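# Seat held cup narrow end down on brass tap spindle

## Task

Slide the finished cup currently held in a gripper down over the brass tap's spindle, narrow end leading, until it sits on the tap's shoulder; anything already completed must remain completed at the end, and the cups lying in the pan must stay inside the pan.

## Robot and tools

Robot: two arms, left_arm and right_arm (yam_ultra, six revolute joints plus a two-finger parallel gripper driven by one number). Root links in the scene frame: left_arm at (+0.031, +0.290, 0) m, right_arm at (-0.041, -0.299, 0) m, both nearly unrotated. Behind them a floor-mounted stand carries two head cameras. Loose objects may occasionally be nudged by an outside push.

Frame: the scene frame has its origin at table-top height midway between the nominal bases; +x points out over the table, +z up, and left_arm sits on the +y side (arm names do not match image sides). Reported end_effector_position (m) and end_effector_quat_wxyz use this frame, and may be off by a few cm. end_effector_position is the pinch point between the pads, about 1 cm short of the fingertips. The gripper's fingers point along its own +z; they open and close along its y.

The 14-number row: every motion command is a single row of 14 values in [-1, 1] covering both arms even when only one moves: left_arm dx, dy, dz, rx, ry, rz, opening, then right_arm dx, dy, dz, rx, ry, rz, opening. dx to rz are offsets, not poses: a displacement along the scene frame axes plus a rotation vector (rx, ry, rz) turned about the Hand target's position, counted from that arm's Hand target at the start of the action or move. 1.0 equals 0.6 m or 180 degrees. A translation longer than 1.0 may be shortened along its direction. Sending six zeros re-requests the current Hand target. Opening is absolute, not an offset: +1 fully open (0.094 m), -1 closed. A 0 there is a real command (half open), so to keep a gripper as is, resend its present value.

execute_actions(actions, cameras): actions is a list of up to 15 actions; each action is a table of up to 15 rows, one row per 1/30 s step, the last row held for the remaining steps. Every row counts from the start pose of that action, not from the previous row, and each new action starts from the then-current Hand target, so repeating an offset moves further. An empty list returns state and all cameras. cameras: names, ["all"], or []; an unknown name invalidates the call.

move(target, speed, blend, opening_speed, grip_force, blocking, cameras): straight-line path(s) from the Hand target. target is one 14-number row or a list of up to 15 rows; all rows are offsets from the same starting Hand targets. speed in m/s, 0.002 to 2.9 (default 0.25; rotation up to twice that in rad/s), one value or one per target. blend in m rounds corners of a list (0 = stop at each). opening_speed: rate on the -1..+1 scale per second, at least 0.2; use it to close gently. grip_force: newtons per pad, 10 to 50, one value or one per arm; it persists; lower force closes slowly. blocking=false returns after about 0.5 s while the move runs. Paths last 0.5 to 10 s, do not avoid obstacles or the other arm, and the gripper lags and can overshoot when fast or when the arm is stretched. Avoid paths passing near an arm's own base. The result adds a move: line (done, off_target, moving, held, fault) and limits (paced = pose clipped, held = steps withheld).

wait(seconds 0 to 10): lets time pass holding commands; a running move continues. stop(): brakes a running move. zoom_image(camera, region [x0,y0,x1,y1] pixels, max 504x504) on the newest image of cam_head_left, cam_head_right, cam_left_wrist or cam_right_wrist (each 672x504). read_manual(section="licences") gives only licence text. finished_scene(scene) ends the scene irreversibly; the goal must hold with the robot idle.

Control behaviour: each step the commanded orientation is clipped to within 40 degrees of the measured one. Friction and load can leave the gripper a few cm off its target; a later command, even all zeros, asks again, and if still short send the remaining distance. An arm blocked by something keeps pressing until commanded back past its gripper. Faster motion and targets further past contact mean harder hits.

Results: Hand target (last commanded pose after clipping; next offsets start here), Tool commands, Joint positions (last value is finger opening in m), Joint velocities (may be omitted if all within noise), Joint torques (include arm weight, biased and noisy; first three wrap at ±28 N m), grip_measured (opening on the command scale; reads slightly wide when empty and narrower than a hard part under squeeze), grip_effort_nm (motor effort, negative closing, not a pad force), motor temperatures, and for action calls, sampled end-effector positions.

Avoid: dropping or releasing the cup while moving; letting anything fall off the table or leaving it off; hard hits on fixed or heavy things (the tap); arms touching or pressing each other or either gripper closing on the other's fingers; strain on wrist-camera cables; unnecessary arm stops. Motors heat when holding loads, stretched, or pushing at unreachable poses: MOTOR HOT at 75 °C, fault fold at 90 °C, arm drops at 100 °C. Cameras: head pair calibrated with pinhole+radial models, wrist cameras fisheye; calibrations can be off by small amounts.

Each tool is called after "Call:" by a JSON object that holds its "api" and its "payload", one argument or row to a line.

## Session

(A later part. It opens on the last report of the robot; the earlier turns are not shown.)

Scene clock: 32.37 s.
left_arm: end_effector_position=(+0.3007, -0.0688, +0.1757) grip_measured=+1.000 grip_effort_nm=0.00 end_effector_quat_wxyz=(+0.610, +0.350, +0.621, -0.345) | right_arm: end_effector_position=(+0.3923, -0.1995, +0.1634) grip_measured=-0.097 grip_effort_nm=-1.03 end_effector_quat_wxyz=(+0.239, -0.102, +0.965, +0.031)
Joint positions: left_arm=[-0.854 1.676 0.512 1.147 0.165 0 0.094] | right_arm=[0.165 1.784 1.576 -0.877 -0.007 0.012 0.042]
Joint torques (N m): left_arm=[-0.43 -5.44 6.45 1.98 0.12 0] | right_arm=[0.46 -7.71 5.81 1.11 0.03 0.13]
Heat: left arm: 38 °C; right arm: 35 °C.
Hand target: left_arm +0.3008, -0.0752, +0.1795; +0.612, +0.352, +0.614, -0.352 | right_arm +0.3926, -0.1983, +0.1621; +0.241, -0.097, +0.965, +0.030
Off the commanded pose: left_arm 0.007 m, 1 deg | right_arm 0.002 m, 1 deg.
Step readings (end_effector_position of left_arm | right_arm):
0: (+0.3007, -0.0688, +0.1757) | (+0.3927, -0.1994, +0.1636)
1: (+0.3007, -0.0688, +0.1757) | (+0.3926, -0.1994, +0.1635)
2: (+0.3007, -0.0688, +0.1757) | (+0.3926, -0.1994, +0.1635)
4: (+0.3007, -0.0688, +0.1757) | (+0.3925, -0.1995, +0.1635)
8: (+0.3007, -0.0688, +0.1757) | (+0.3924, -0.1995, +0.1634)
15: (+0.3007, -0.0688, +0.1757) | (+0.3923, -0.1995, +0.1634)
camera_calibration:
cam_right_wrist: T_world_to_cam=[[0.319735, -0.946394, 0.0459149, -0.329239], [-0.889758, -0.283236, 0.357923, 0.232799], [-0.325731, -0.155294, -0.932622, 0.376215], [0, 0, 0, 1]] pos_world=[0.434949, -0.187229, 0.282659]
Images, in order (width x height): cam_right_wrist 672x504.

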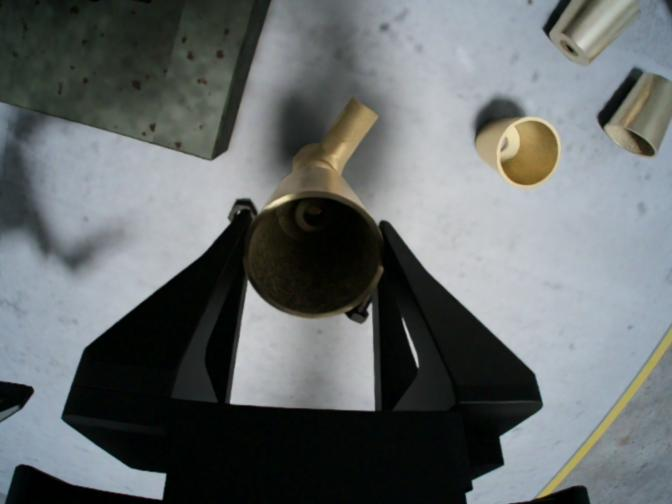

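Call:
{"api": "execute_actions", "payload": {
  "actions": [
    [[0,0,0,0,0,0,1.0,-0.0009,-0.0002,-0.0005,0.0017,0.0013,-0.0036,-0.255002]]
  ],
  "cameras": ["cam_right_wrist"]
}}

Call:
{"api": "zoom_image", "payload": {
  "camera": "cam_right_wrist",
  "region": [290, 190, 335, 235]
}}

Scene clock: 33.47 s.
left_arm: end_effector_position=(+0.3007, -0.0688, +0.1757) grip_measured=+1.000 grip_effort_nm=0.00 end_effector_quat_wxyz=(+0.610, +0.350, +0.621, -0.345) | right_arm: end_effector_position=(+0.3917, -0.1996, +0.1631) grip_measured=-0.097 grip_effort_nm=-1.03 end_effector_quat_wxyz=(+0.237, -0.095, +0.966, +0.033)
Joint positions: left_arm=[-0.854 1.676 0.512 1.147 0.165 0 0.094] | right_arm=[0.165 1.784 1.576 -0.879 -0.007 0.025 0.042]
Joint torques (N m): left_arm=[-0.42 -5.42 6.49 1.98 0.11 -0.01] | right_arm=[0.46 -7.66 5.83 1.1 0.03 0.1]
Heat: left arm: 38 °C; right arm: 35 °C.
Hand target: left_arm +0.3008, -0.0752, +0.1795; +0.612, +0.352, +0.614, -0.352 | right_arm +0.3921, -0.1984, +0.1618; +0.239, -0.091, +0.966, +0.032
Off the commanded pose: left_arm 0.007 m, 1 deg | right_arm 0.002 m, 1 deg.
Step readings (end_effector_position of left_arm | right_arm):
0: (+0.3007, -0.0688, +0.1757) | (+0.3923, -0.1995, +0.1634)
1: (+0.3007, -0.0688, +0.1757) | (+0.3923, -0.1995, +0.1634)
2: (+0.3007, -0.0688, +0.1757) | (+0.3922, -0.1995, +0.1633)
4: (+0.3007, -0.0688, +0.1757) | (+0.3920, -0.1996, +0.1632)
8: (+0.3007, -0.0688, +0.1757) | (+0.3918, -0.1996, +0.1631)
15: (+0.3007, -0.0688, +0.1757) | (+0.3917, -0.1996, +0.1631)
camera_calibration:
cam_right_wrist: T_world_to_cam=[[0.309006, -0.950235, 0.0396136, -0.324719], [-0.891535, -0.27491, 0.359985, 0.234448], [-0.33118, -0.146554, -0.932117, 0.379453], [0, 0, 0, 1]] pos_world=[0.435026, -0.188497, 0.28216]
Images, in order (width x height): cam_right_wrist 672x504.

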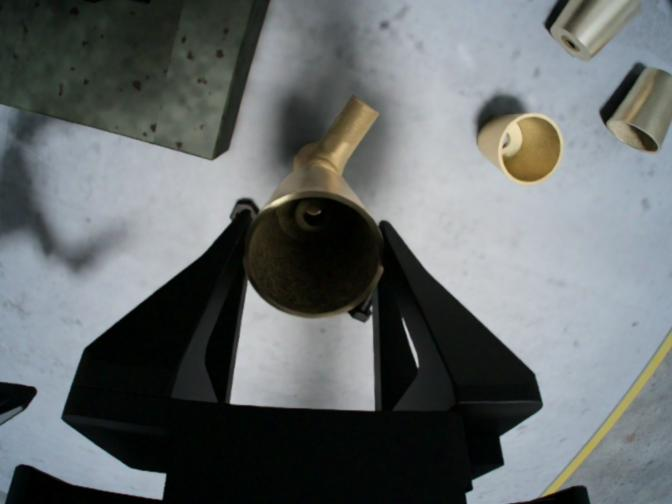

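Scaled by 11.200 from the camera's 672x504 image, which has a finer 960x720 frame.

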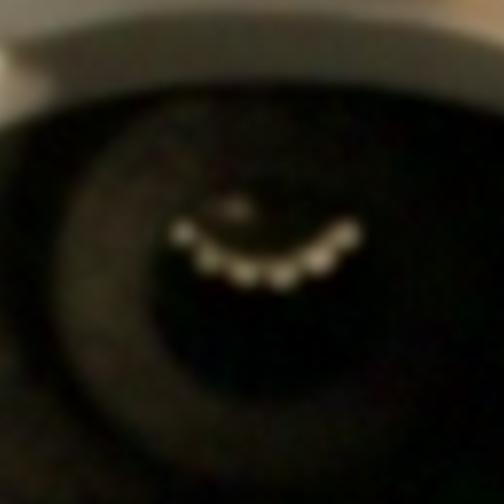

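Call:
{"api": "execute_actions", "payload": {
  "actions": [
    [[0,0,0,0,0,0,1.0,0.00022,0.00005,-0.00212,-0.00021,0.00093,0,-0.255002],[0,0,0,0,0,0,1.0,0.00044,0.0001,-0.00424,-0.00043,0.00186,0,-0.255002]]
  ],
  "cameras": ["cam_right_wrist","cam_left_wrist"]
}}

Call:
{"api": "zoom_image", "payload": {
  "camera": "cam_right_wrist",
  "region": [290, 190, 335, 235]
}}

Call:
{"api": "zoom_image", "payload": {
  "camera": "cam_left_wrist",
  "region": [285, 0, 385, 150]
}}

Scene clock: 34.73 s.
left_arm: end_effector_position=(+0.3007, -0.0688, +0.1757) grip_measured=+1.000 grip_effort_nm=0.00 end_effector_quat_wxyz=(+0.610, +0.350, +0.621, -0.345) | right_arm: end_effector_position=(+0.3918, -0.1996, +0.1600) grip_measured=-0.097 grip_effort_nm=-1.03 end_effector_quat_wxyz=(+0.234, -0.095, +0.967, +0.032)
Joint positions: left_arm=[-0.854 1.676 0.512 1.147 0.165 0 0.094] | right_arm=[0.165 1.791 1.576 -0.88 -0.007 0.026 0.042]
Joint torques (N m): left_arm=[-0.36 -5.44 6.42 1.97 0.11 -0.01] | right_arm=[0.47 -7.76 5.83 1.1 0.04 0.11]
Heat: left arm: 39 °C; right arm: 34 °C.
Hand target: left_arm +0.3008, -0.0752, +0.1795; +0.612, +0.352, +0.614, -0.352 | right_arm +0.3924, -0.1984, +0.1591; +0.236, -0.091, +0.967, +0.031
Off the commanded pose: left_arm 0.007 m, 1 deg | right_arm 0.002 m, 1 deg.
Step readings (end_effector_position of left_arm | right_arm):
0: (+0.3007, -0.0688, +0.1757) | (+0.3917, -0.1996, +0.1631)
1: (+0.3007, -0.0688, +0.1757) | (+0.3917, -0.1996, +0.1631)
2: (+0.3007, -0.0688, +0.1757) | (+0.3917, -0.1996, +0.1628)
4: (+0.3007, -0.0688, +0.1757) | (+0.3917, -0.1996, +0.1622)
8: (+0.3007, -0.0688, +0.1757) | (+0.3918, -0.1996, +0.1604)
15: (+0.3007, -0.0688, +0.1757) | (+0.3918, -0.1996, +0.1600)
camera_calibration:
cam_left_wrist: T_world_to_cam=[[-0.852762, -0.506152, 0.128869, 0.191731], [-0.464647, 0.622492, -0.629767, 0.28743], [0.238538, -0.59692, -0.76602, 0.152971], [0, 0, 0, 1]] pos_world=[0.260565, 0.00943364, 0.273485]
cam_right_wrist: T_world_to_cam=[[0.309051, -0.950261, 0.0386243, -0.324449], [-0.888766, -0.27412, 0.36736, 0.233472], [-0.3385, -0.147861, -0.929277, 0.378794], [0, 0, 0, 1]] pos_world=[0.435995, -0.188302, 0.278768]
Images, in order (width x height): cam_left_wrist 672x504, cam_right_wrist 672x504.

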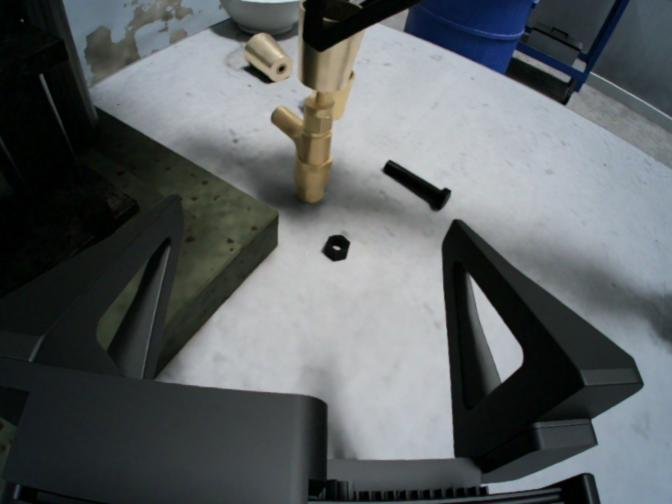

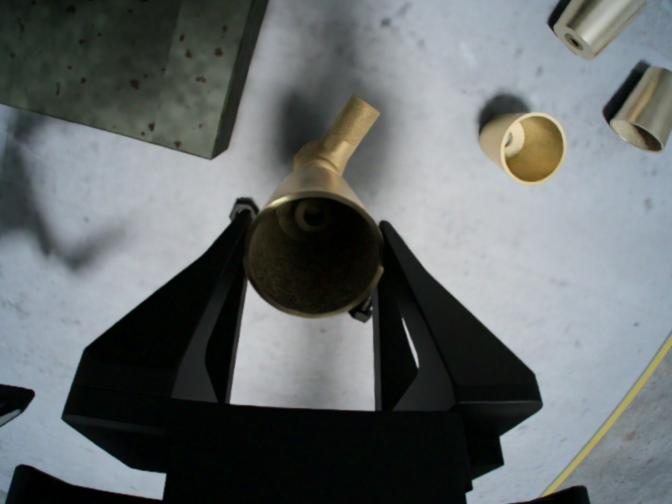

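Scaled by 11.200 from the camera's 672x504 image, which has a finer 960x720 frame.

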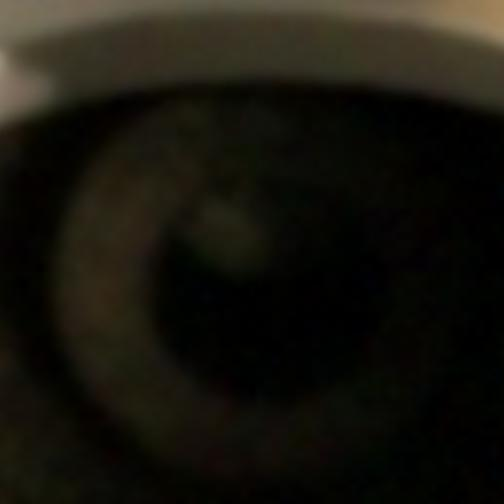

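Scaled by 3.360 from the camera's 672x504 image, which has a finer 960x720 frame.

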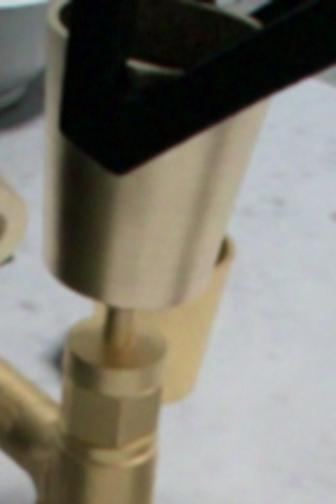

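Call:
{"api": "move", "payload": {
  "target": [0,0,0,0,0,0,1.0,0.00088,0.0002,-0.00848,-0.00086,0.00372,0,-0.255002],
  "speed": 0.008,
  "cameras": ["cam_right_wrist","cam_left_wrist"]
}}

Call:
{"api": "zoom_image", "payload": {
  "camera": "cam_right_wrist",
  "region": [270, 180, 360, 270]
}}

Call:
{"api": "zoom_image", "payload": {
  "camera": "cam_left_wrist",
  "region": [270, 0, 410, 210]
}}

Scene clock: 36.10 s.
left_arm: end_effector_position=(+0.3007, -0.0688, +0.1757) grip_measured=+1.000 grip_effort_nm=0.00 end_effector_quat_wxyz=(+0.610, +0.350, +0.621, -0.345) | right_arm: end_effector_position=(+0.3921, -0.1995, +0.1568) grip_measured=-0.097 grip_effort_nm=-1.03 end_effector_quat_wxyz=(+0.230, -0.095, +0.968, +0.032)
Joint positions: left_arm=[-0.854 1.676 0.512 1.147 0.165 0 0.094] | right_arm=[0.165 1.798 1.576 -0.88 -0.007 0.026 0.042]
Joint torques (N m): left_arm=[-0.47 -5.37 6.41 2 0.11 -0.02] | right_arm=[0.46 -7.51 5.86 1.09 0.03 0.11]
Heat: left arm: 39 °C; right arm: 34 °C.
Hand target: left_arm +0.3008, -0.0752, +0.1795; +0.612, +0.352, +0.614, -0.352 | right_arm +0.3929, -0.1983, +0.1542; +0.230, -0.091, +0.968, +0.031
Off the commanded pose: left_arm 0.007 m, 1 deg | right_arm 0.003 m, 0 deg.
move: done
camera_calibration:
cam_left_wrist: T_world_to_cam=[[-0.852762, -0.506152, 0.128869, 0.191731], [-0.464647, 0.622492, -0.629767, 0.28743], [0.238538, -0.59692, -0.76602, 0.152971], [0, 0, 0, 1]] pos_world=[0.260565, 0.00943364, 0.273485]
cam_right_wrist: T_world_to_cam=[[0.309293, -0.950208, 0.0379831, -0.324312], [-0.886011, -0.273428, 0.374461, 0.232884], [-0.34543, -0.149471, -0.926465, 0.37785], [0, 0, 0, 1]] pos_world=[0.437166, -0.188009, 0.275177]
Images, in order (width x height): cam_left_wrist 672x504, cam_right_wrist 672x504.

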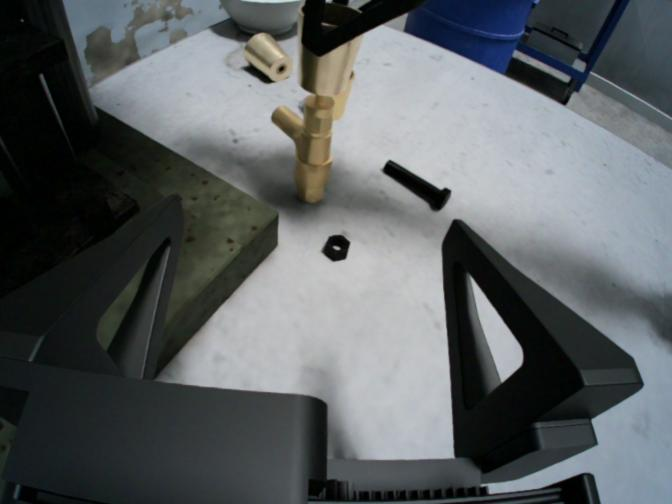

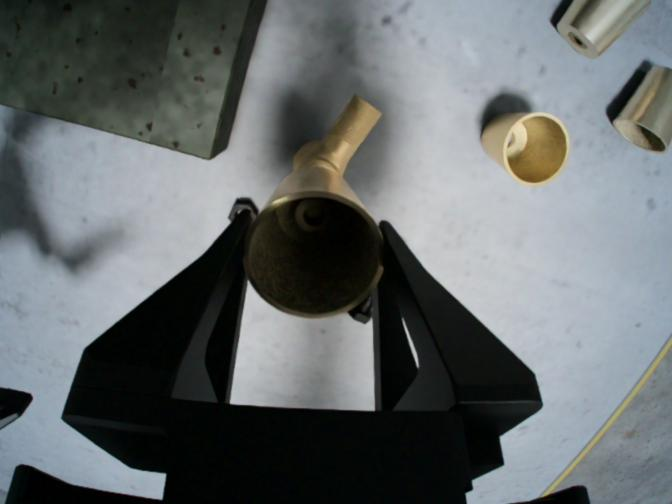

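Scaled by 5.600 from the camera's 672x504 image, which has a finer 960x720 frame.

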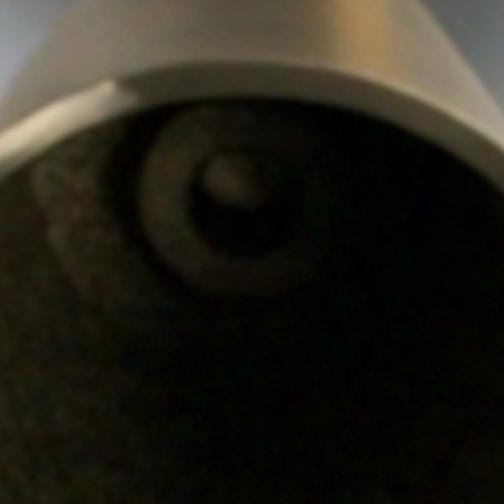

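Scaled by 2.400 from the camera's 672x504 image, which has a finer 960x720 frame.

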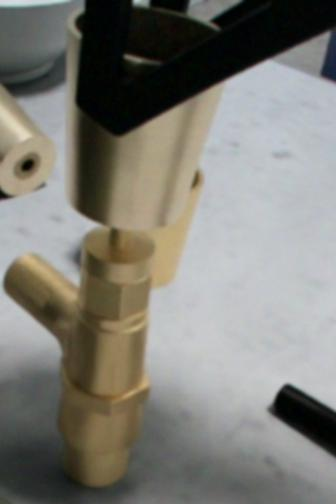

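Call:
{"api": "move", "payload": {
  "target": [0,0,0,0,0,0,1.0,0.00074,0.00017,-0.00707,-0.00072,0.0031,0,-0.255002],
  "speed": 0.008,
  "cameras": ["cam_right_wrist","cam_left_wrist"]
}}

Call:
{"api": "zoom_image", "payload": {
  "camera": "cam_right_wrist",
  "region": [270, 180, 360, 270]
}}

Call:
{"api": "zoom_image", "payload": {
  "camera": "cam_left_wrist",
  "region": [270, 0, 410, 210]
}}

Scene clock: 37.40 s.
left_arm: end_effector_position=(+0.3007, -0.0688, +0.1757) grip_measured=+1.000 grip_effort_nm=0.00 end_effector_quat_wxyz=(+0.610, +0.350, +0.621, -0.345) | right_arm: end_effector_position=(+0.3923, -0.1995, +0.1537) grip_measured=-0.097 grip_effort_nm=-1.03 end_effector_quat_wxyz=(+0.226, -0.095, +0.969, +0.031)
Joint positions: left_arm=[-0.854 1.676 0.512 1.147 0.165 0 0.094] | right_arm=[0.165 1.805 1.576 -0.88 -0.007 0.026 0.042]
Joint torques (N m): left_arm=[-0.23 -5.35 6.52 1.97 0.11 0.02] | right_arm=[0.46 -7.32 5.89 1.08 0.03 0.11]
Heat: left arm: 39 °C; right arm: 34 °C.
Hand target: left_arm +0.3008, -0.0752, +0.1795; +0.612, +0.352, +0.614, -0.352 | right_arm +0.3933, -0.1982, +0.1498; +0.226, -0.092, +0.969, +0.030
Off the commanded pose: left_arm 0.007 m, 1 deg | right_arm 0.004 m, 0 deg.
move: done
camera_calibration:
cam_left_wrist: T_world_to_cam=[[-0.852762, -0.506152, 0.128869, 0.191731], [-0.464647, 0.622492, -0.629767, 0.28743], [0.238538, -0.59692, -0.76602, 0.152971], [0, 0, 0, 1]] pos_world=[0.260565, 0.00943364, 0.273485]
cam_right_wrist: T_world_to_cam=[[0.309534, -0.95016, 0.0372221, -0.32422], [-0.883328, -0.27283, 0.381175, 0.232269], [-0.352022, -0.150866, -0.923753, 0.376997], [0, 0, 0, 1]] pos_world=[0.438238, -0.187815, 0.271785]
Images, in order (width x height): cam_left_wrist 672x504, cam_right_wrist 672x504.

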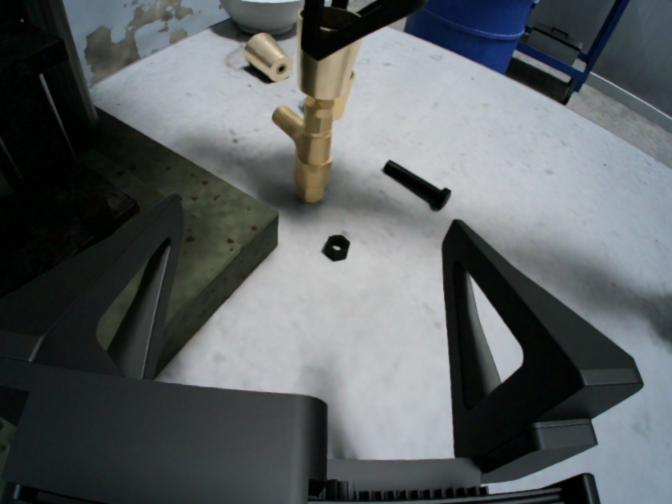

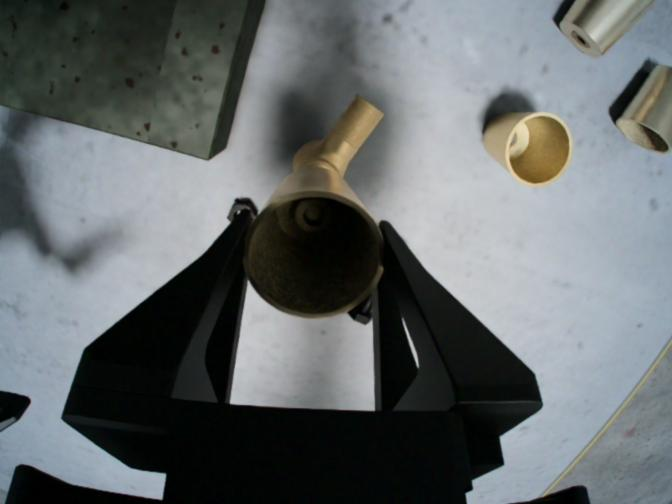

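Scaled by 5.600 from the camera's 672x504 image, which has a finer 960x720 frame.

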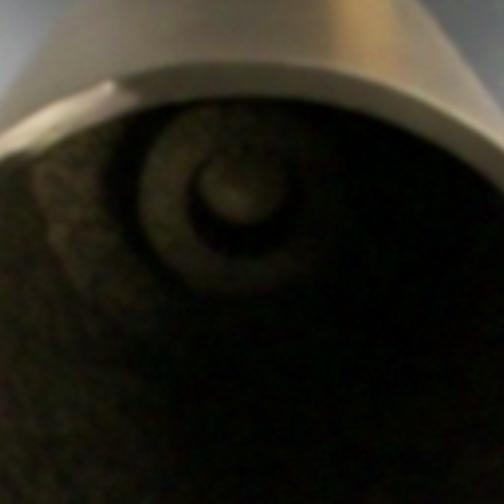

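Scaled by 2.400 from the camera's 672x504 image, which has a finer 960x720 frame.

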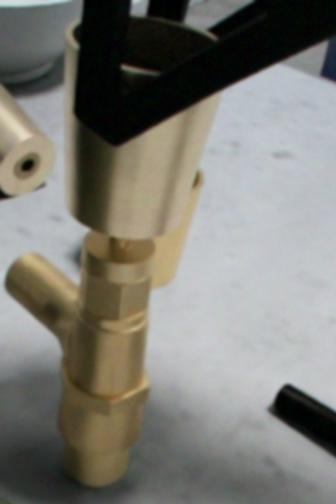

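Call:
{"api": "move", "payload": {
  "target": [0,0,0,0,0,0,1.0,0.00088,0.0002,-0.00848,-0.00086,0.00372,0,-0.255002],
  "speed": 0.008,
  "cameras": ["cam_right_wrist","cam_left_wrist"]
}}

Call:
{"api": "zoom_image", "payload": {
  "camera": "cam_left_wrist",
  "region": [270, 0, 410, 210]
}}

Scene clock: 38.67 s.
left_arm: end_effector_position=(+0.3007, -0.0688, +0.1757) grip_measured=+1.000 grip_effort_nm=0.00 end_effector_quat_wxyz=(+0.610, +0.350, +0.621, -0.345) | right_arm: end_effector_position=(+0.3924, -0.1995, +0.1524) grip_measured=-0.097 grip_effort_nm=-1.03 end_effector_quat_wxyz=(+0.225, -0.095, +0.969, +0.031)
Joint positions: left_arm=[-0.854 1.676 0.512 1.147 0.165 0 0.094] | right_arm=[0.165 1.808 1.576 -0.88 -0.007 0.026 0.042]
Joint torques (N m): left_arm=[-0.42 -5.3 6.52 1.97 0.09 -0.02] | right_arm=[0.47 -6.68 5.93 1.07 0.04 0.11]
Heat: left arm: 39 °C; right arm: 34 °C.
Hand target: left_arm +0.3008, -0.0752, +0.1795; +0.612, +0.352, +0.614, -0.352 | right_arm +0.3939, -0.1981, +0.1448; +0.220, -0.092, +0.971, +0.029
Off the commanded pose: left_arm 0.007 m, 1 deg | right_arm 0.008 m, 1 deg.
move: done
camera_calibration:
cam_left_wrist: T_world_to_cam=[[-0.852762, -0.506152, 0.128869, 0.191731], [-0.464647, 0.622492, -0.629767, 0.28743], [0.238538, -0.59692, -0.76602, 0.152971], [0, 0, 0, 1]] pos_world=[0.260565, 0.00943364, 0.273485]
cam_right_wrist: T_world_to_cam=[[0.30974, -0.950101, 0.036995, -0.324246], [-0.882169, -0.272642, 0.383985, 0.232026], [-0.354738, -0.151571, -0.922598, 0.37664], [0, 0, 0, 1]] pos_world=[0.438726, -0.187718, 0.270389]
Images, in order (width x height): cam_left_wrist 672x504, cam_right_wrist 672x504.

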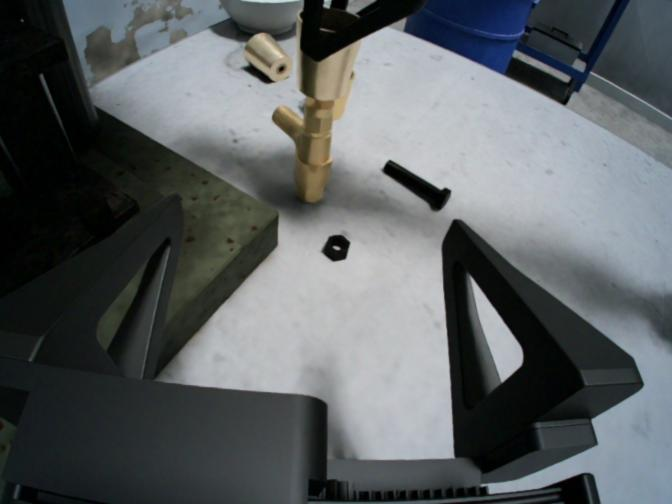

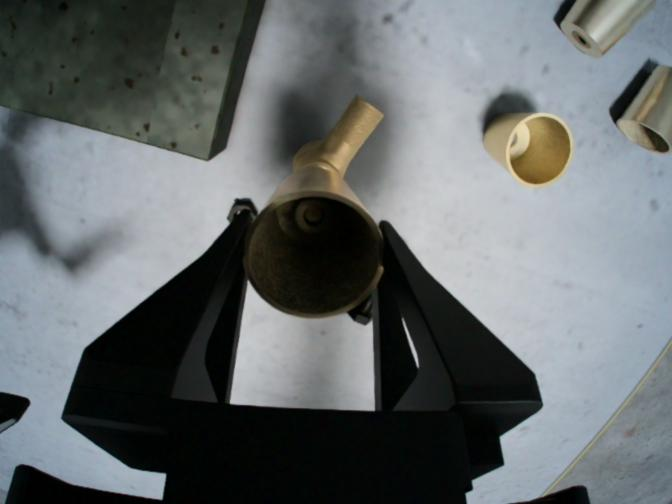

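Scaled by 2.400 from the camera's 672x504 image, which has a finer 960x720 frame.

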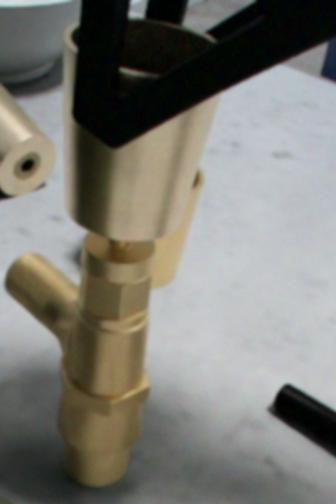

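Call:
{"api": "move", "payload": {
  "target": [0,0,0,0,0,0,1.0,-0.0015,0.0023,0.0085,-0.0135,-0.0072,0.0311,-0.255002],
  "speed": 0.05,
  "cameras": ["cam_right_wrist","cam_left_wrist"]
}}

Call:
{"api": "zoom_image", "payload": {
  "camera": "cam_left_wrist",
  "region": [270, 0, 410, 210]
}}

Call:
{"api": "zoom_image", "payload": {
  "camera": "cam_right_wrist",
  "region": [270, 180, 360, 270]
}}

Scene clock: 42.10 s.
left_arm: end_effector_position=(+0.3007, -0.0688, +0.1757) grip_measured=+1.000 grip_effort_nm=0.00 end_effector_quat_wxyz=(+0.610, +0.350, +0.621, -0.345) | right_arm: end_effector_position=(+0.3922, -0.1980, +0.1504) grip_measured=-0.097 grip_effort_nm=-1.03 end_effector_quat_wxyz=(+0.224, -0.136, +0.965, +0.022)
Joint positions: left_arm=[-0.854 1.676 0.512 1.147 0.165 0 0.094] | right_arm=[0.169 1.813 1.576 -0.88 -0.005 -0.054 0.042]
Joint torques (N m): left_arm=[-0.42 -5.45 6.48 1.99 0.13 0.01] | right_arm=[0.47 -7.95 5.85 1.07 0.03 -0.14]
Heat: left arm: 39 °C; right arm: 34 °C.
Hand target: left_arm +0.3008, -0.0752, +0.1795; +0.612, +0.352, +0.614, -0.352 | right_arm +0.3929, -0.1966, +0.1499; +0.227, -0.144, +0.963, +0.018
Off the commanded pose: left_arm 0.007 m, 1 deg | right_arm 0.002 m, 1 deg.
move: done
camera_calibration:
cam_left_wrist: T_world_to_cam=[[-0.852762, -0.506152, 0.128869, 0.191731], [-0.464647, 0.622492, -0.629767, 0.28743], [0.238538, -0.59692, -0.76602, 0.152971], [0, 0, 0, 1]] pos_world=[0.260565, 0.00943364, 0.273485]
cam_right_wrist: T_world_to_cam=[[0.37975, -0.922229, 0.072691, -0.350048], [-0.861395, -0.323858, 0.391298, 0.213648], [-0.337324, -0.211211, -0.917389, 0.355537], [0, 0, 0, 1]] pos_world=[0.436897, -0.178539, 0.268011]
Images, in order (width x height): cam_left_wrist 672x504, cam_right_wrist 672x504.

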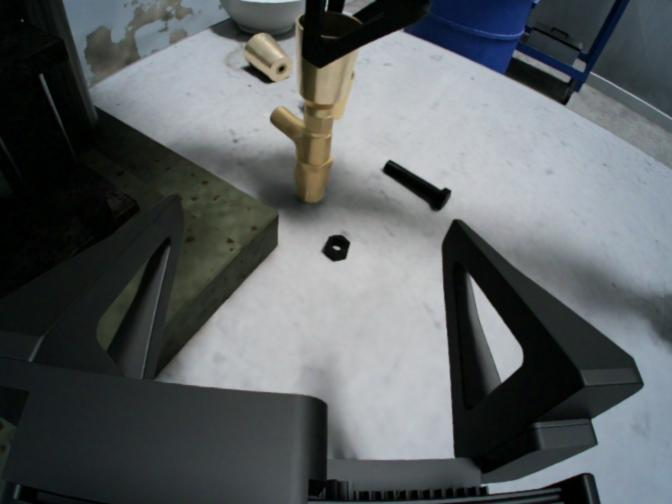

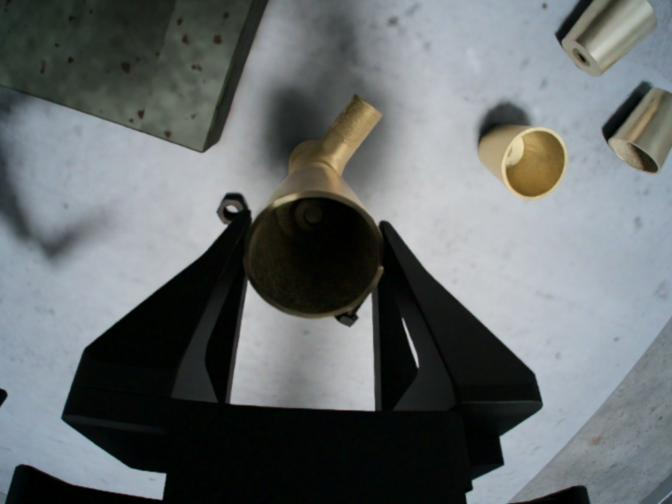

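Scaled by 2.400 from the camera's 672x504 image, which has a finer 960x720 frame.

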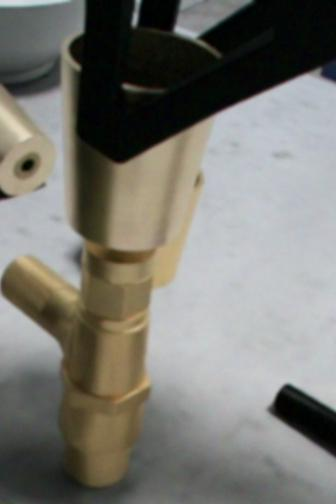

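Scaled by 5.600 from the camera's 672x504 image, which has a finer 960x720 frame.

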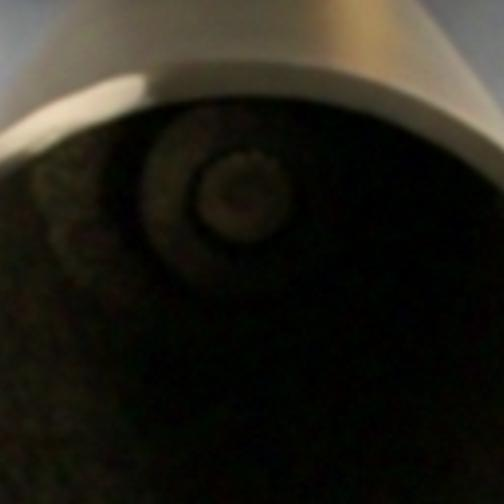

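Call:
{"api": "move", "payload": {
  "target": [0,0,0,0,0,0,1.0,0.00088,0.0002,-0.00848,-0.00086,0.00372,0,-0.255002],
  "speed": 0.008,
  "cameras": ["cam_right_wrist","cam_left_wrist"]
}}

Call:
{"api": "zoom_image", "payload": {
  "camera": "cam_left_wrist",
  "region": [270, 0, 410, 210]
}}

Scene clock: 44.13 s.
left_arm: end_effector_position=(+0.3007, -0.0688, +0.1757) grip_measured=+1.000 grip_effort_nm=0.00 end_effector_quat_wxyz=(+0.610, +0.350, +0.621, -0.345) | right_arm: end_effector_position=(+0.3926, -0.1980, +0.1454) grip_measured=-0.097 grip_effort_nm=-1.03 end_effector_quat_wxyz=(+0.218, -0.137, +0.966, +0.021)
Joint positions: left_arm=[-0.854 1.676 0.512 1.147 0.165 0 0.094] | right_arm=[0.169 1.825 1.576 -0.88 -0.005 -0.055 0.042]
Joint torques (N m): left_arm=[-0.31 -5.48 6.5 1.95 0.09 0] | right_arm=[0.47 -7.95 5.91 1.05 0.03 -0.14]
Heat: left arm: 39 °C; right arm: 33 °C.
Hand target: left_arm +0.3008, -0.0752, +0.1795; +0.612, +0.352, +0.614, -0.352 | right_arm +0.3935, -0.1965, +0.1447; +0.221, -0.144, +0.964, +0.018
Off the commanded pose: left_arm 0.007 m, 1 deg | right_arm 0.002 m, 1 deg.
move: done
camera_calibration:
cam_left_wrist: T_world_to_cam=[[-0.852762, -0.506152, 0.128869, 0.191731], [-0.464647, 0.622492, -0.629767, 0.28743], [0.238538, -0.59692, -0.76602, 0.152971], [0, 0, 0, 1]] pos_world=[0.260565, 0.00943364, 0.273485]
cam_right_wrist: T_world_to_cam=[[0.38157, -0.921594, 0.0711924, -0.350113], [-0.856522, -0.323567, 0.402088, 0.212501], [-0.347526, -0.214402, -0.912829, 0.353784], [0, 0, 0, 1]] pos_world=[0.438554, -0.178052, 0.262426]
Images, in order (width x height): cam_left_wrist 672x504, cam_right_wrist 672x504.

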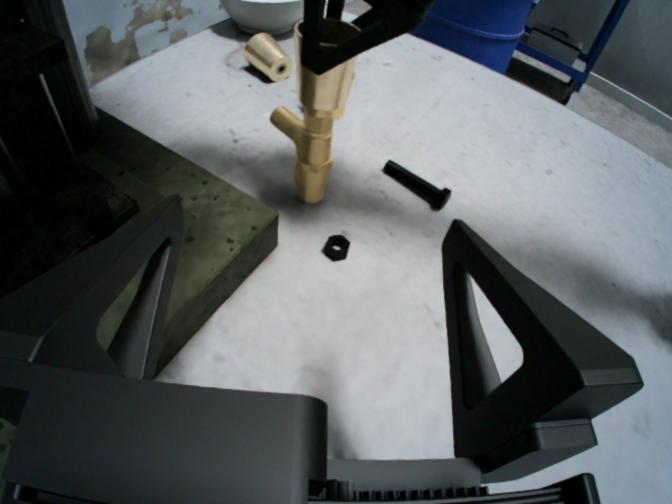

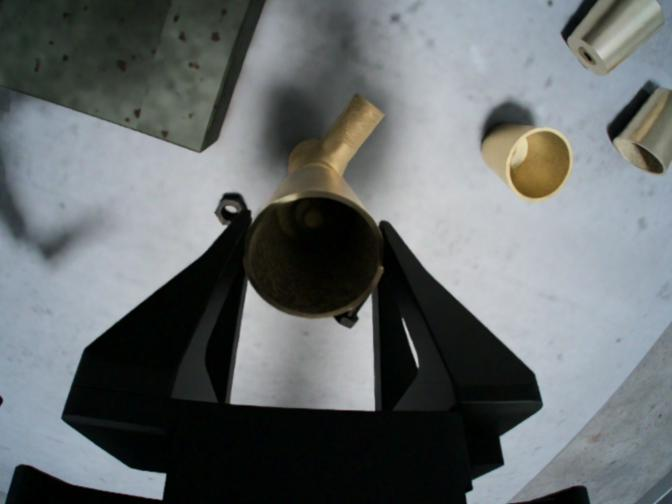

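Scaled by 2.400 from the camera's 672x504 image, which has a finer 960x720 frame.

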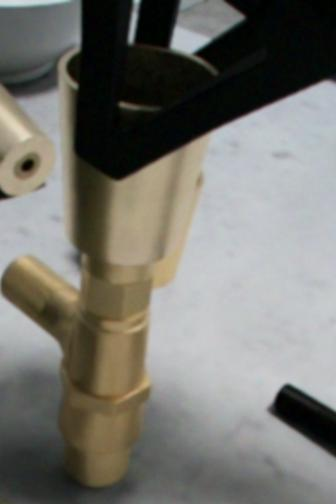

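Call:
{"api": "move", "payload": {
  "target": [0,0,0,0,0,0,1.0,0.00074,0.00017,-0.00707,-0.00072,0.0031,0,-0.255002],
  "speed": 0.007,
  "cameras": ["cam_right_wrist","cam_left_wrist"]
}}

Call:
{"api": "zoom_image", "payload": {
  "camera": "cam_left_wrist",
  "region": [270, 0, 410, 210]
}}

Call:
{"api": "zoom_image", "payload": {
  "camera": "cam_right_wrist",
  "region": [270, 180, 360, 270]
}}

Scene clock: 46.50 s.
left_arm: end_effector_position=(+0.3007, -0.0688, +0.1757) grip_measured=+1.000 grip_effort_nm=0.00 end_effector_quat_wxyz=(+0.610, +0.350, +0.621, -0.345) | right_arm: end_effector_position=(+0.3928, -0.1979, +0.1418) grip_measured=-0.097 grip_effort_nm=-1.03 end_effector_quat_wxyz=(+0.214, -0.137, +0.967, +0.021)
Joint positions: left_arm=[-0.854 1.676 0.512 1.147 0.165 0 0.094] | right_arm=[0.169 1.833 1.576 -0.88 -0.005 -0.055 0.042]
Joint torques (N m): left_arm=[-0.44 -5.39 6.45 1.99 0.11 0.01] | right_arm=[0.47 -7.86 5.96 1.03 0.03 -0.14]
Heat: left arm: 39 °C; right arm: 33 °C.
Hand target: left_arm +0.3008, -0.0752, +0.1795; +0.612, +0.352, +0.614, -0.352 | right_arm +0.3939, -0.1964, +0.1406; +0.216, -0.144, +0.965, +0.017
Off the commanded pose: left_arm 0.007 m, 1 deg | right_arm 0.002 m, 1 deg.
move: done
camera_calibration:
cam_left_wrist: T_world_to_cam=[[-0.852762, -0.506152, 0.128869, 0.191731], [-0.464647, 0.622492, -0.629767, 0.28743], [0.238538, -0.59692, -0.76602, 0.152971], [0, 0, 0, 1]] pos_world=[0.260565, 0.00943364, 0.273485]
cam_right_wrist: T_world_to_cam=[[0.382129, -0.921471, 0.0697803, -0.349864], [-0.853178, -0.322779, 0.409758, 0.211888], [-0.355056, -0.216115, -0.909521, 0.352763], [0, 0, 0, 1]] pos_world=[0.439722, -0.177759, 0.258436]
Images, in order (width x height): cam_left_wrist 672x504, cam_right_wrist 672x504.

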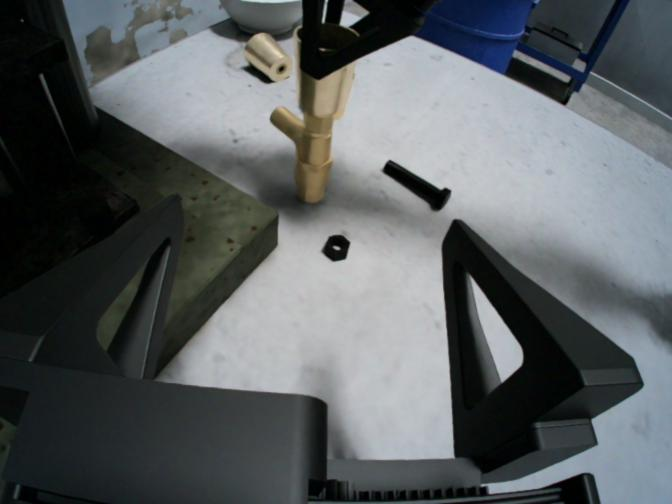

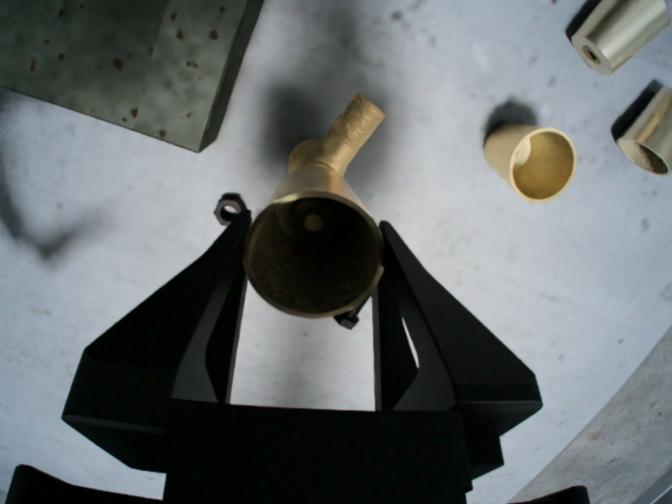

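Scaled by 2.400 from the camera's 672x504 image, which has a finer 960x720 frame.

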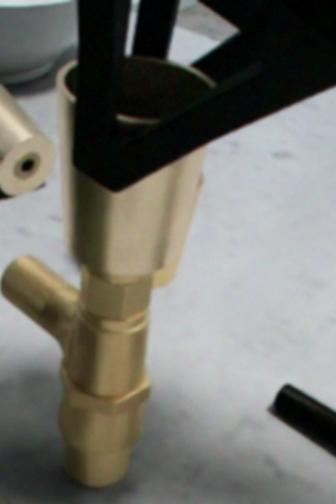

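Scaled by 5.600 from the camera's 672x504 image, which has a finer 960x720 frame.

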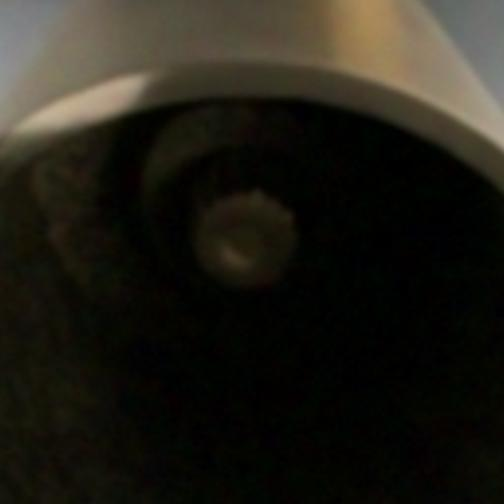

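Call:
{"api": "move", "payload": {
  "target": [0,0,0,0,0,0,1.0,0.00059,0.00014,-0.00566,-0.00057,0.00248,0,-0.255002],
  "speed": 0.006,
  "cameras": ["cam_right_wrist","cam_left_wrist"]
}}

Call:
{"api": "zoom_image", "payload": {
  "camera": "cam_left_wrist",
  "region": [270, 0, 410, 210]
}}

Call:
{"api": "zoom_image", "payload": {
  "camera": "cam_right_wrist",
  "region": [270, 180, 360, 270]
}}

Scene clock: 47.70 s.
left_arm: end_effector_position=(+0.3007, -0.0688, +0.1757) grip_measured=+1.000 grip_effort_nm=0.00 end_effector_quat_wxyz=(+0.610, +0.350, +0.621, -0.345) | right_arm: end_effector_position=(+0.3928, -0.1979, +0.1414) grip_measured=-0.097 grip_effort_nm=-1.03 end_effector_quat_wxyz=(+0.213, -0.137, +0.967, +0.021)
Joint positions: left_arm=[-0.854 1.676 0.512 1.147 0.165 0 0.094] | right_arm=[0.169 1.834 1.576 -0.88 -0.005 -0.056 0.042]
Joint torques (N m): left_arm=[-0.53 -5.48 6.45 1.98 0.13 0] | right_arm=[0.46 -7.31 6.02 1.03 0.03 -0.14]
Heat: left arm: 40 °C; right arm: 33 °C.
Hand target: left_arm +0.3008, -0.0752, +0.1795; +0.612, +0.352, +0.614, -0.352 | right_arm +0.3943, -0.1962, +0.1371; +0.212, -0.145, +0.966, +0.017
Off the commanded pose: left_arm 0.007 m, 1 deg | right_arm 0.005 m, 1 deg.
move: done
camera_calibration:
cam_left_wrist: T_world_to_cam=[[-0.852762, -0.506152, 0.128869, 0.191731], [-0.464647, 0.622492, -0.629767, 0.28743], [0.238538, -0.59692, -0.76602, 0.152971], [0, 0, 0, 1]] pos_world=[0.260565, 0.00943364, 0.273485]
cam_right_wrist: T_world_to_cam=[[0.382482, -0.921325, 0.0697653, -0.349986], [-0.852655, -0.322869, 0.410774, 0.211707], [-0.355931, -0.216599, -0.909064, 0.352433], [0, 0, 0, 1]] pos_world=[0.439818, -0.177761, 0.257837]
Images, in order (width x height): cam_left_wrist 672x504, cam_right_wrist 672x504.

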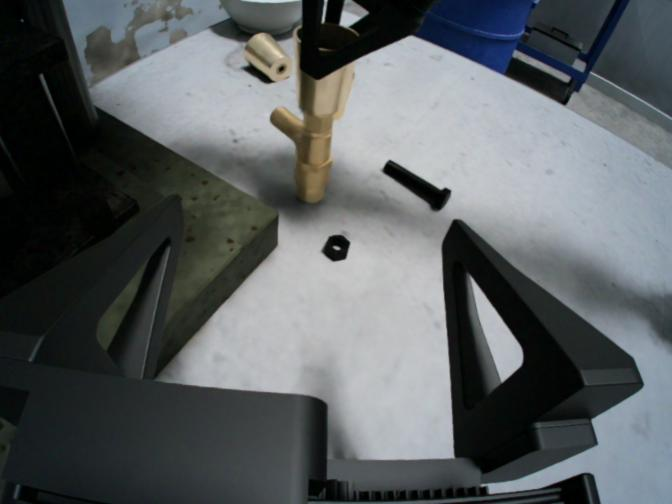

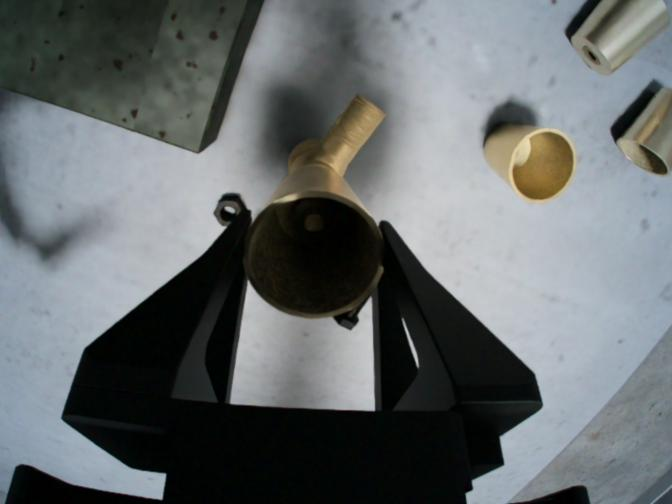

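Scaled by 2.400 from the camera's 672x504 image, which has a finer 960x720 frame.

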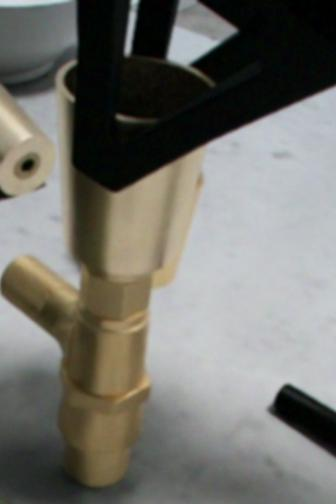

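Scaled by 5.600 from the camera's 672x504 image, which has a finer 960x720 frame.

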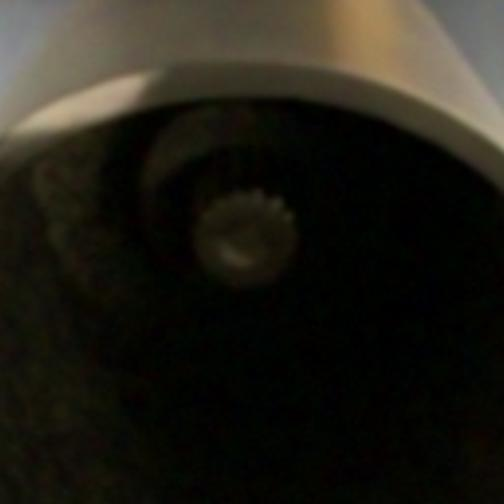

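Call:
{"api": "move", "payload": {
  "target": [0,0,0,0,0,0,1.0,-0.00044,-0.0001,0.00424,0.00043,-0.00186,0,-0.255002],
  "speed": 0.012
}}

Call:
{"api": "move", "payload": {
  "target": [0,0,0,0,0,0,1.0,0,0,0,0,0,0,0.3],
  "opening_speed": 0.3,
  "cameras": ["cam_left_wrist","cam_right_wrist"]
}}

Call:
{"api": "zoom_image", "payload": {
  "camera": "cam_left_wrist",
  "region": [270, 0, 410, 210]
}}

Scene clock: 49.13 s.
left_arm: end_effector_position=(+0.3007, -0.0688, +0.1757) grip_measured=+1.000 grip_effort_nm=0.00 end_effector_quat_wxyz=(+0.610, +0.350, +0.621, -0.345) | right_arm: end_effector_position=(+0.3928, -0.1979, +0.1414) grip_measured=-0.097 grip_effort_nm=-1.03 end_effector_quat_wxyz=(+0.213, -0.137, +0.967, +0.021)
Joint positions: left_arm=[-0.854 1.676 0.512 1.147 0.165 0 0.094] | right_arm=[0.169 1.834 1.576 -0.88 -0.005 -0.056 0.042]
Joint torques (N m): left_arm=[-0.4 -5.42 6.46 1.99 0.1 -0.02] | right_arm=[0.47 -7.79 5.98 1.03 0.03 -0.14]
Heat: left arm: 40 °C; right arm: 33 °C.
Hand target: left_arm +0.3008, -0.0752, +0.1795; +0.612, +0.352, +0.614, -0.352 | right_arm +0.3940, -0.1963, +0.1397; +0.215, -0.145, +0.966, +0.017
Off the commanded pose: left_arm 0.007 m, 1 deg | right_arm 0.003 m, 1 deg.
move: done

Scene clock: 51.20 s.
left_arm: end_effector_position=(+0.3007, -0.0688, +0.1757) grip_measured=+1.000 grip_effort_nm=0.00 end_effector_quat_wxyz=(+0.610, +0.350, +0.621, -0.345) | right_arm: end_effector_position=(+0.3928, -0.1979, +0.1414) grip_measured=+0.299 grip_effort_nm=0.08 end_effector_quat_wxyz=(+0.213, -0.137, +0.967, +0.021)
Joint positions: left_arm=[-0.854 1.676 0.512 1.147 0.165 0 0.094] | right_arm=[0.169 1.834 1.576 -0.88 -0.005 -0.056 0.061]
Joint torques (N m): left_arm=[-0.44 -5.42 6.45 1.98 0.11 -0.01] | right_arm=[0.46 -7.77 5.98 1.03 0.03 -0.14]
Heat: left arm: 40 °C; right arm: 33 °C.
Hand target: left_arm +0.3008, -0.0752, +0.1795; +0.612, +0.352, +0.614, -0.352 | right_arm +0.3940, -0.1963, +0.1397; +0.215, -0.145, +0.966, +0.017
Off the commanded pose: left_arm 0.007 m, 1 deg | right_arm 0.003 m, 1 deg.
move: done
camera_calibration:
cam_left_wrist: T_world_to_cam=[[-0.852762, -0.506152, 0.128869, 0.191731], [-0.464647, 0.622492, -0.629767, 0.28743], [0.238538, -0.59692, -0.76602, 0.152971], [0, 0, 0, 1]] pos_world=[0.260565, 0.00943364, 0.273485]
cam_right_wrist: T_world_to_cam=[[0.382482, -0.921325, 0.0697653, -0.349986], [-0.852655, -0.322869, 0.410774, 0.211707], [-0.355931, -0.216599, -0.909064, 0.352433], [0, 0, 0, 1]] pos_world=[0.439818, -0.177761, 0.257837]
Images, in order (width x height): cam_left_wrist 672x504, cam_right_wrist 672x504.

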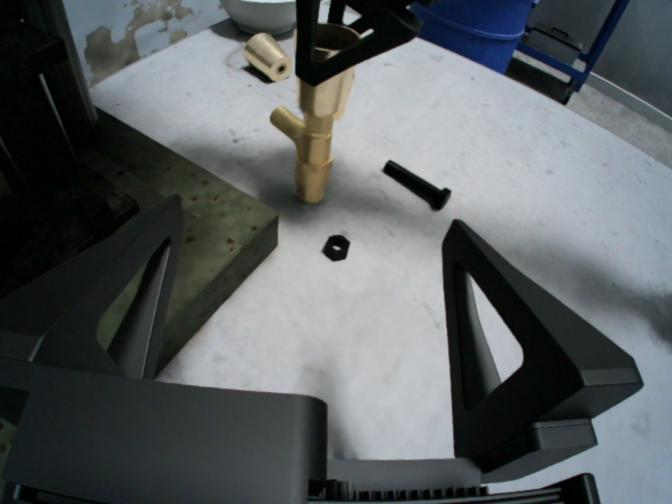

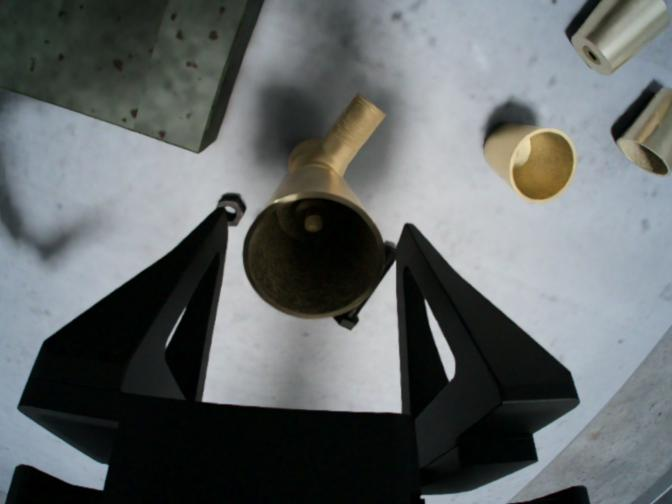

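Scaled by 2.400 from the camera's 672x504 image, which has a finer 960x720 frame.

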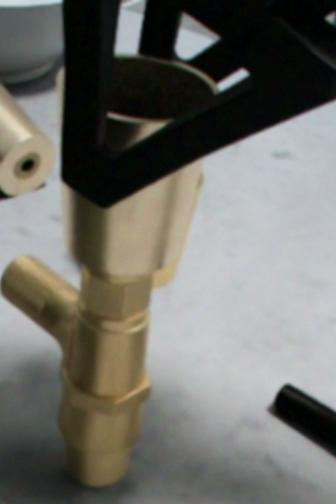

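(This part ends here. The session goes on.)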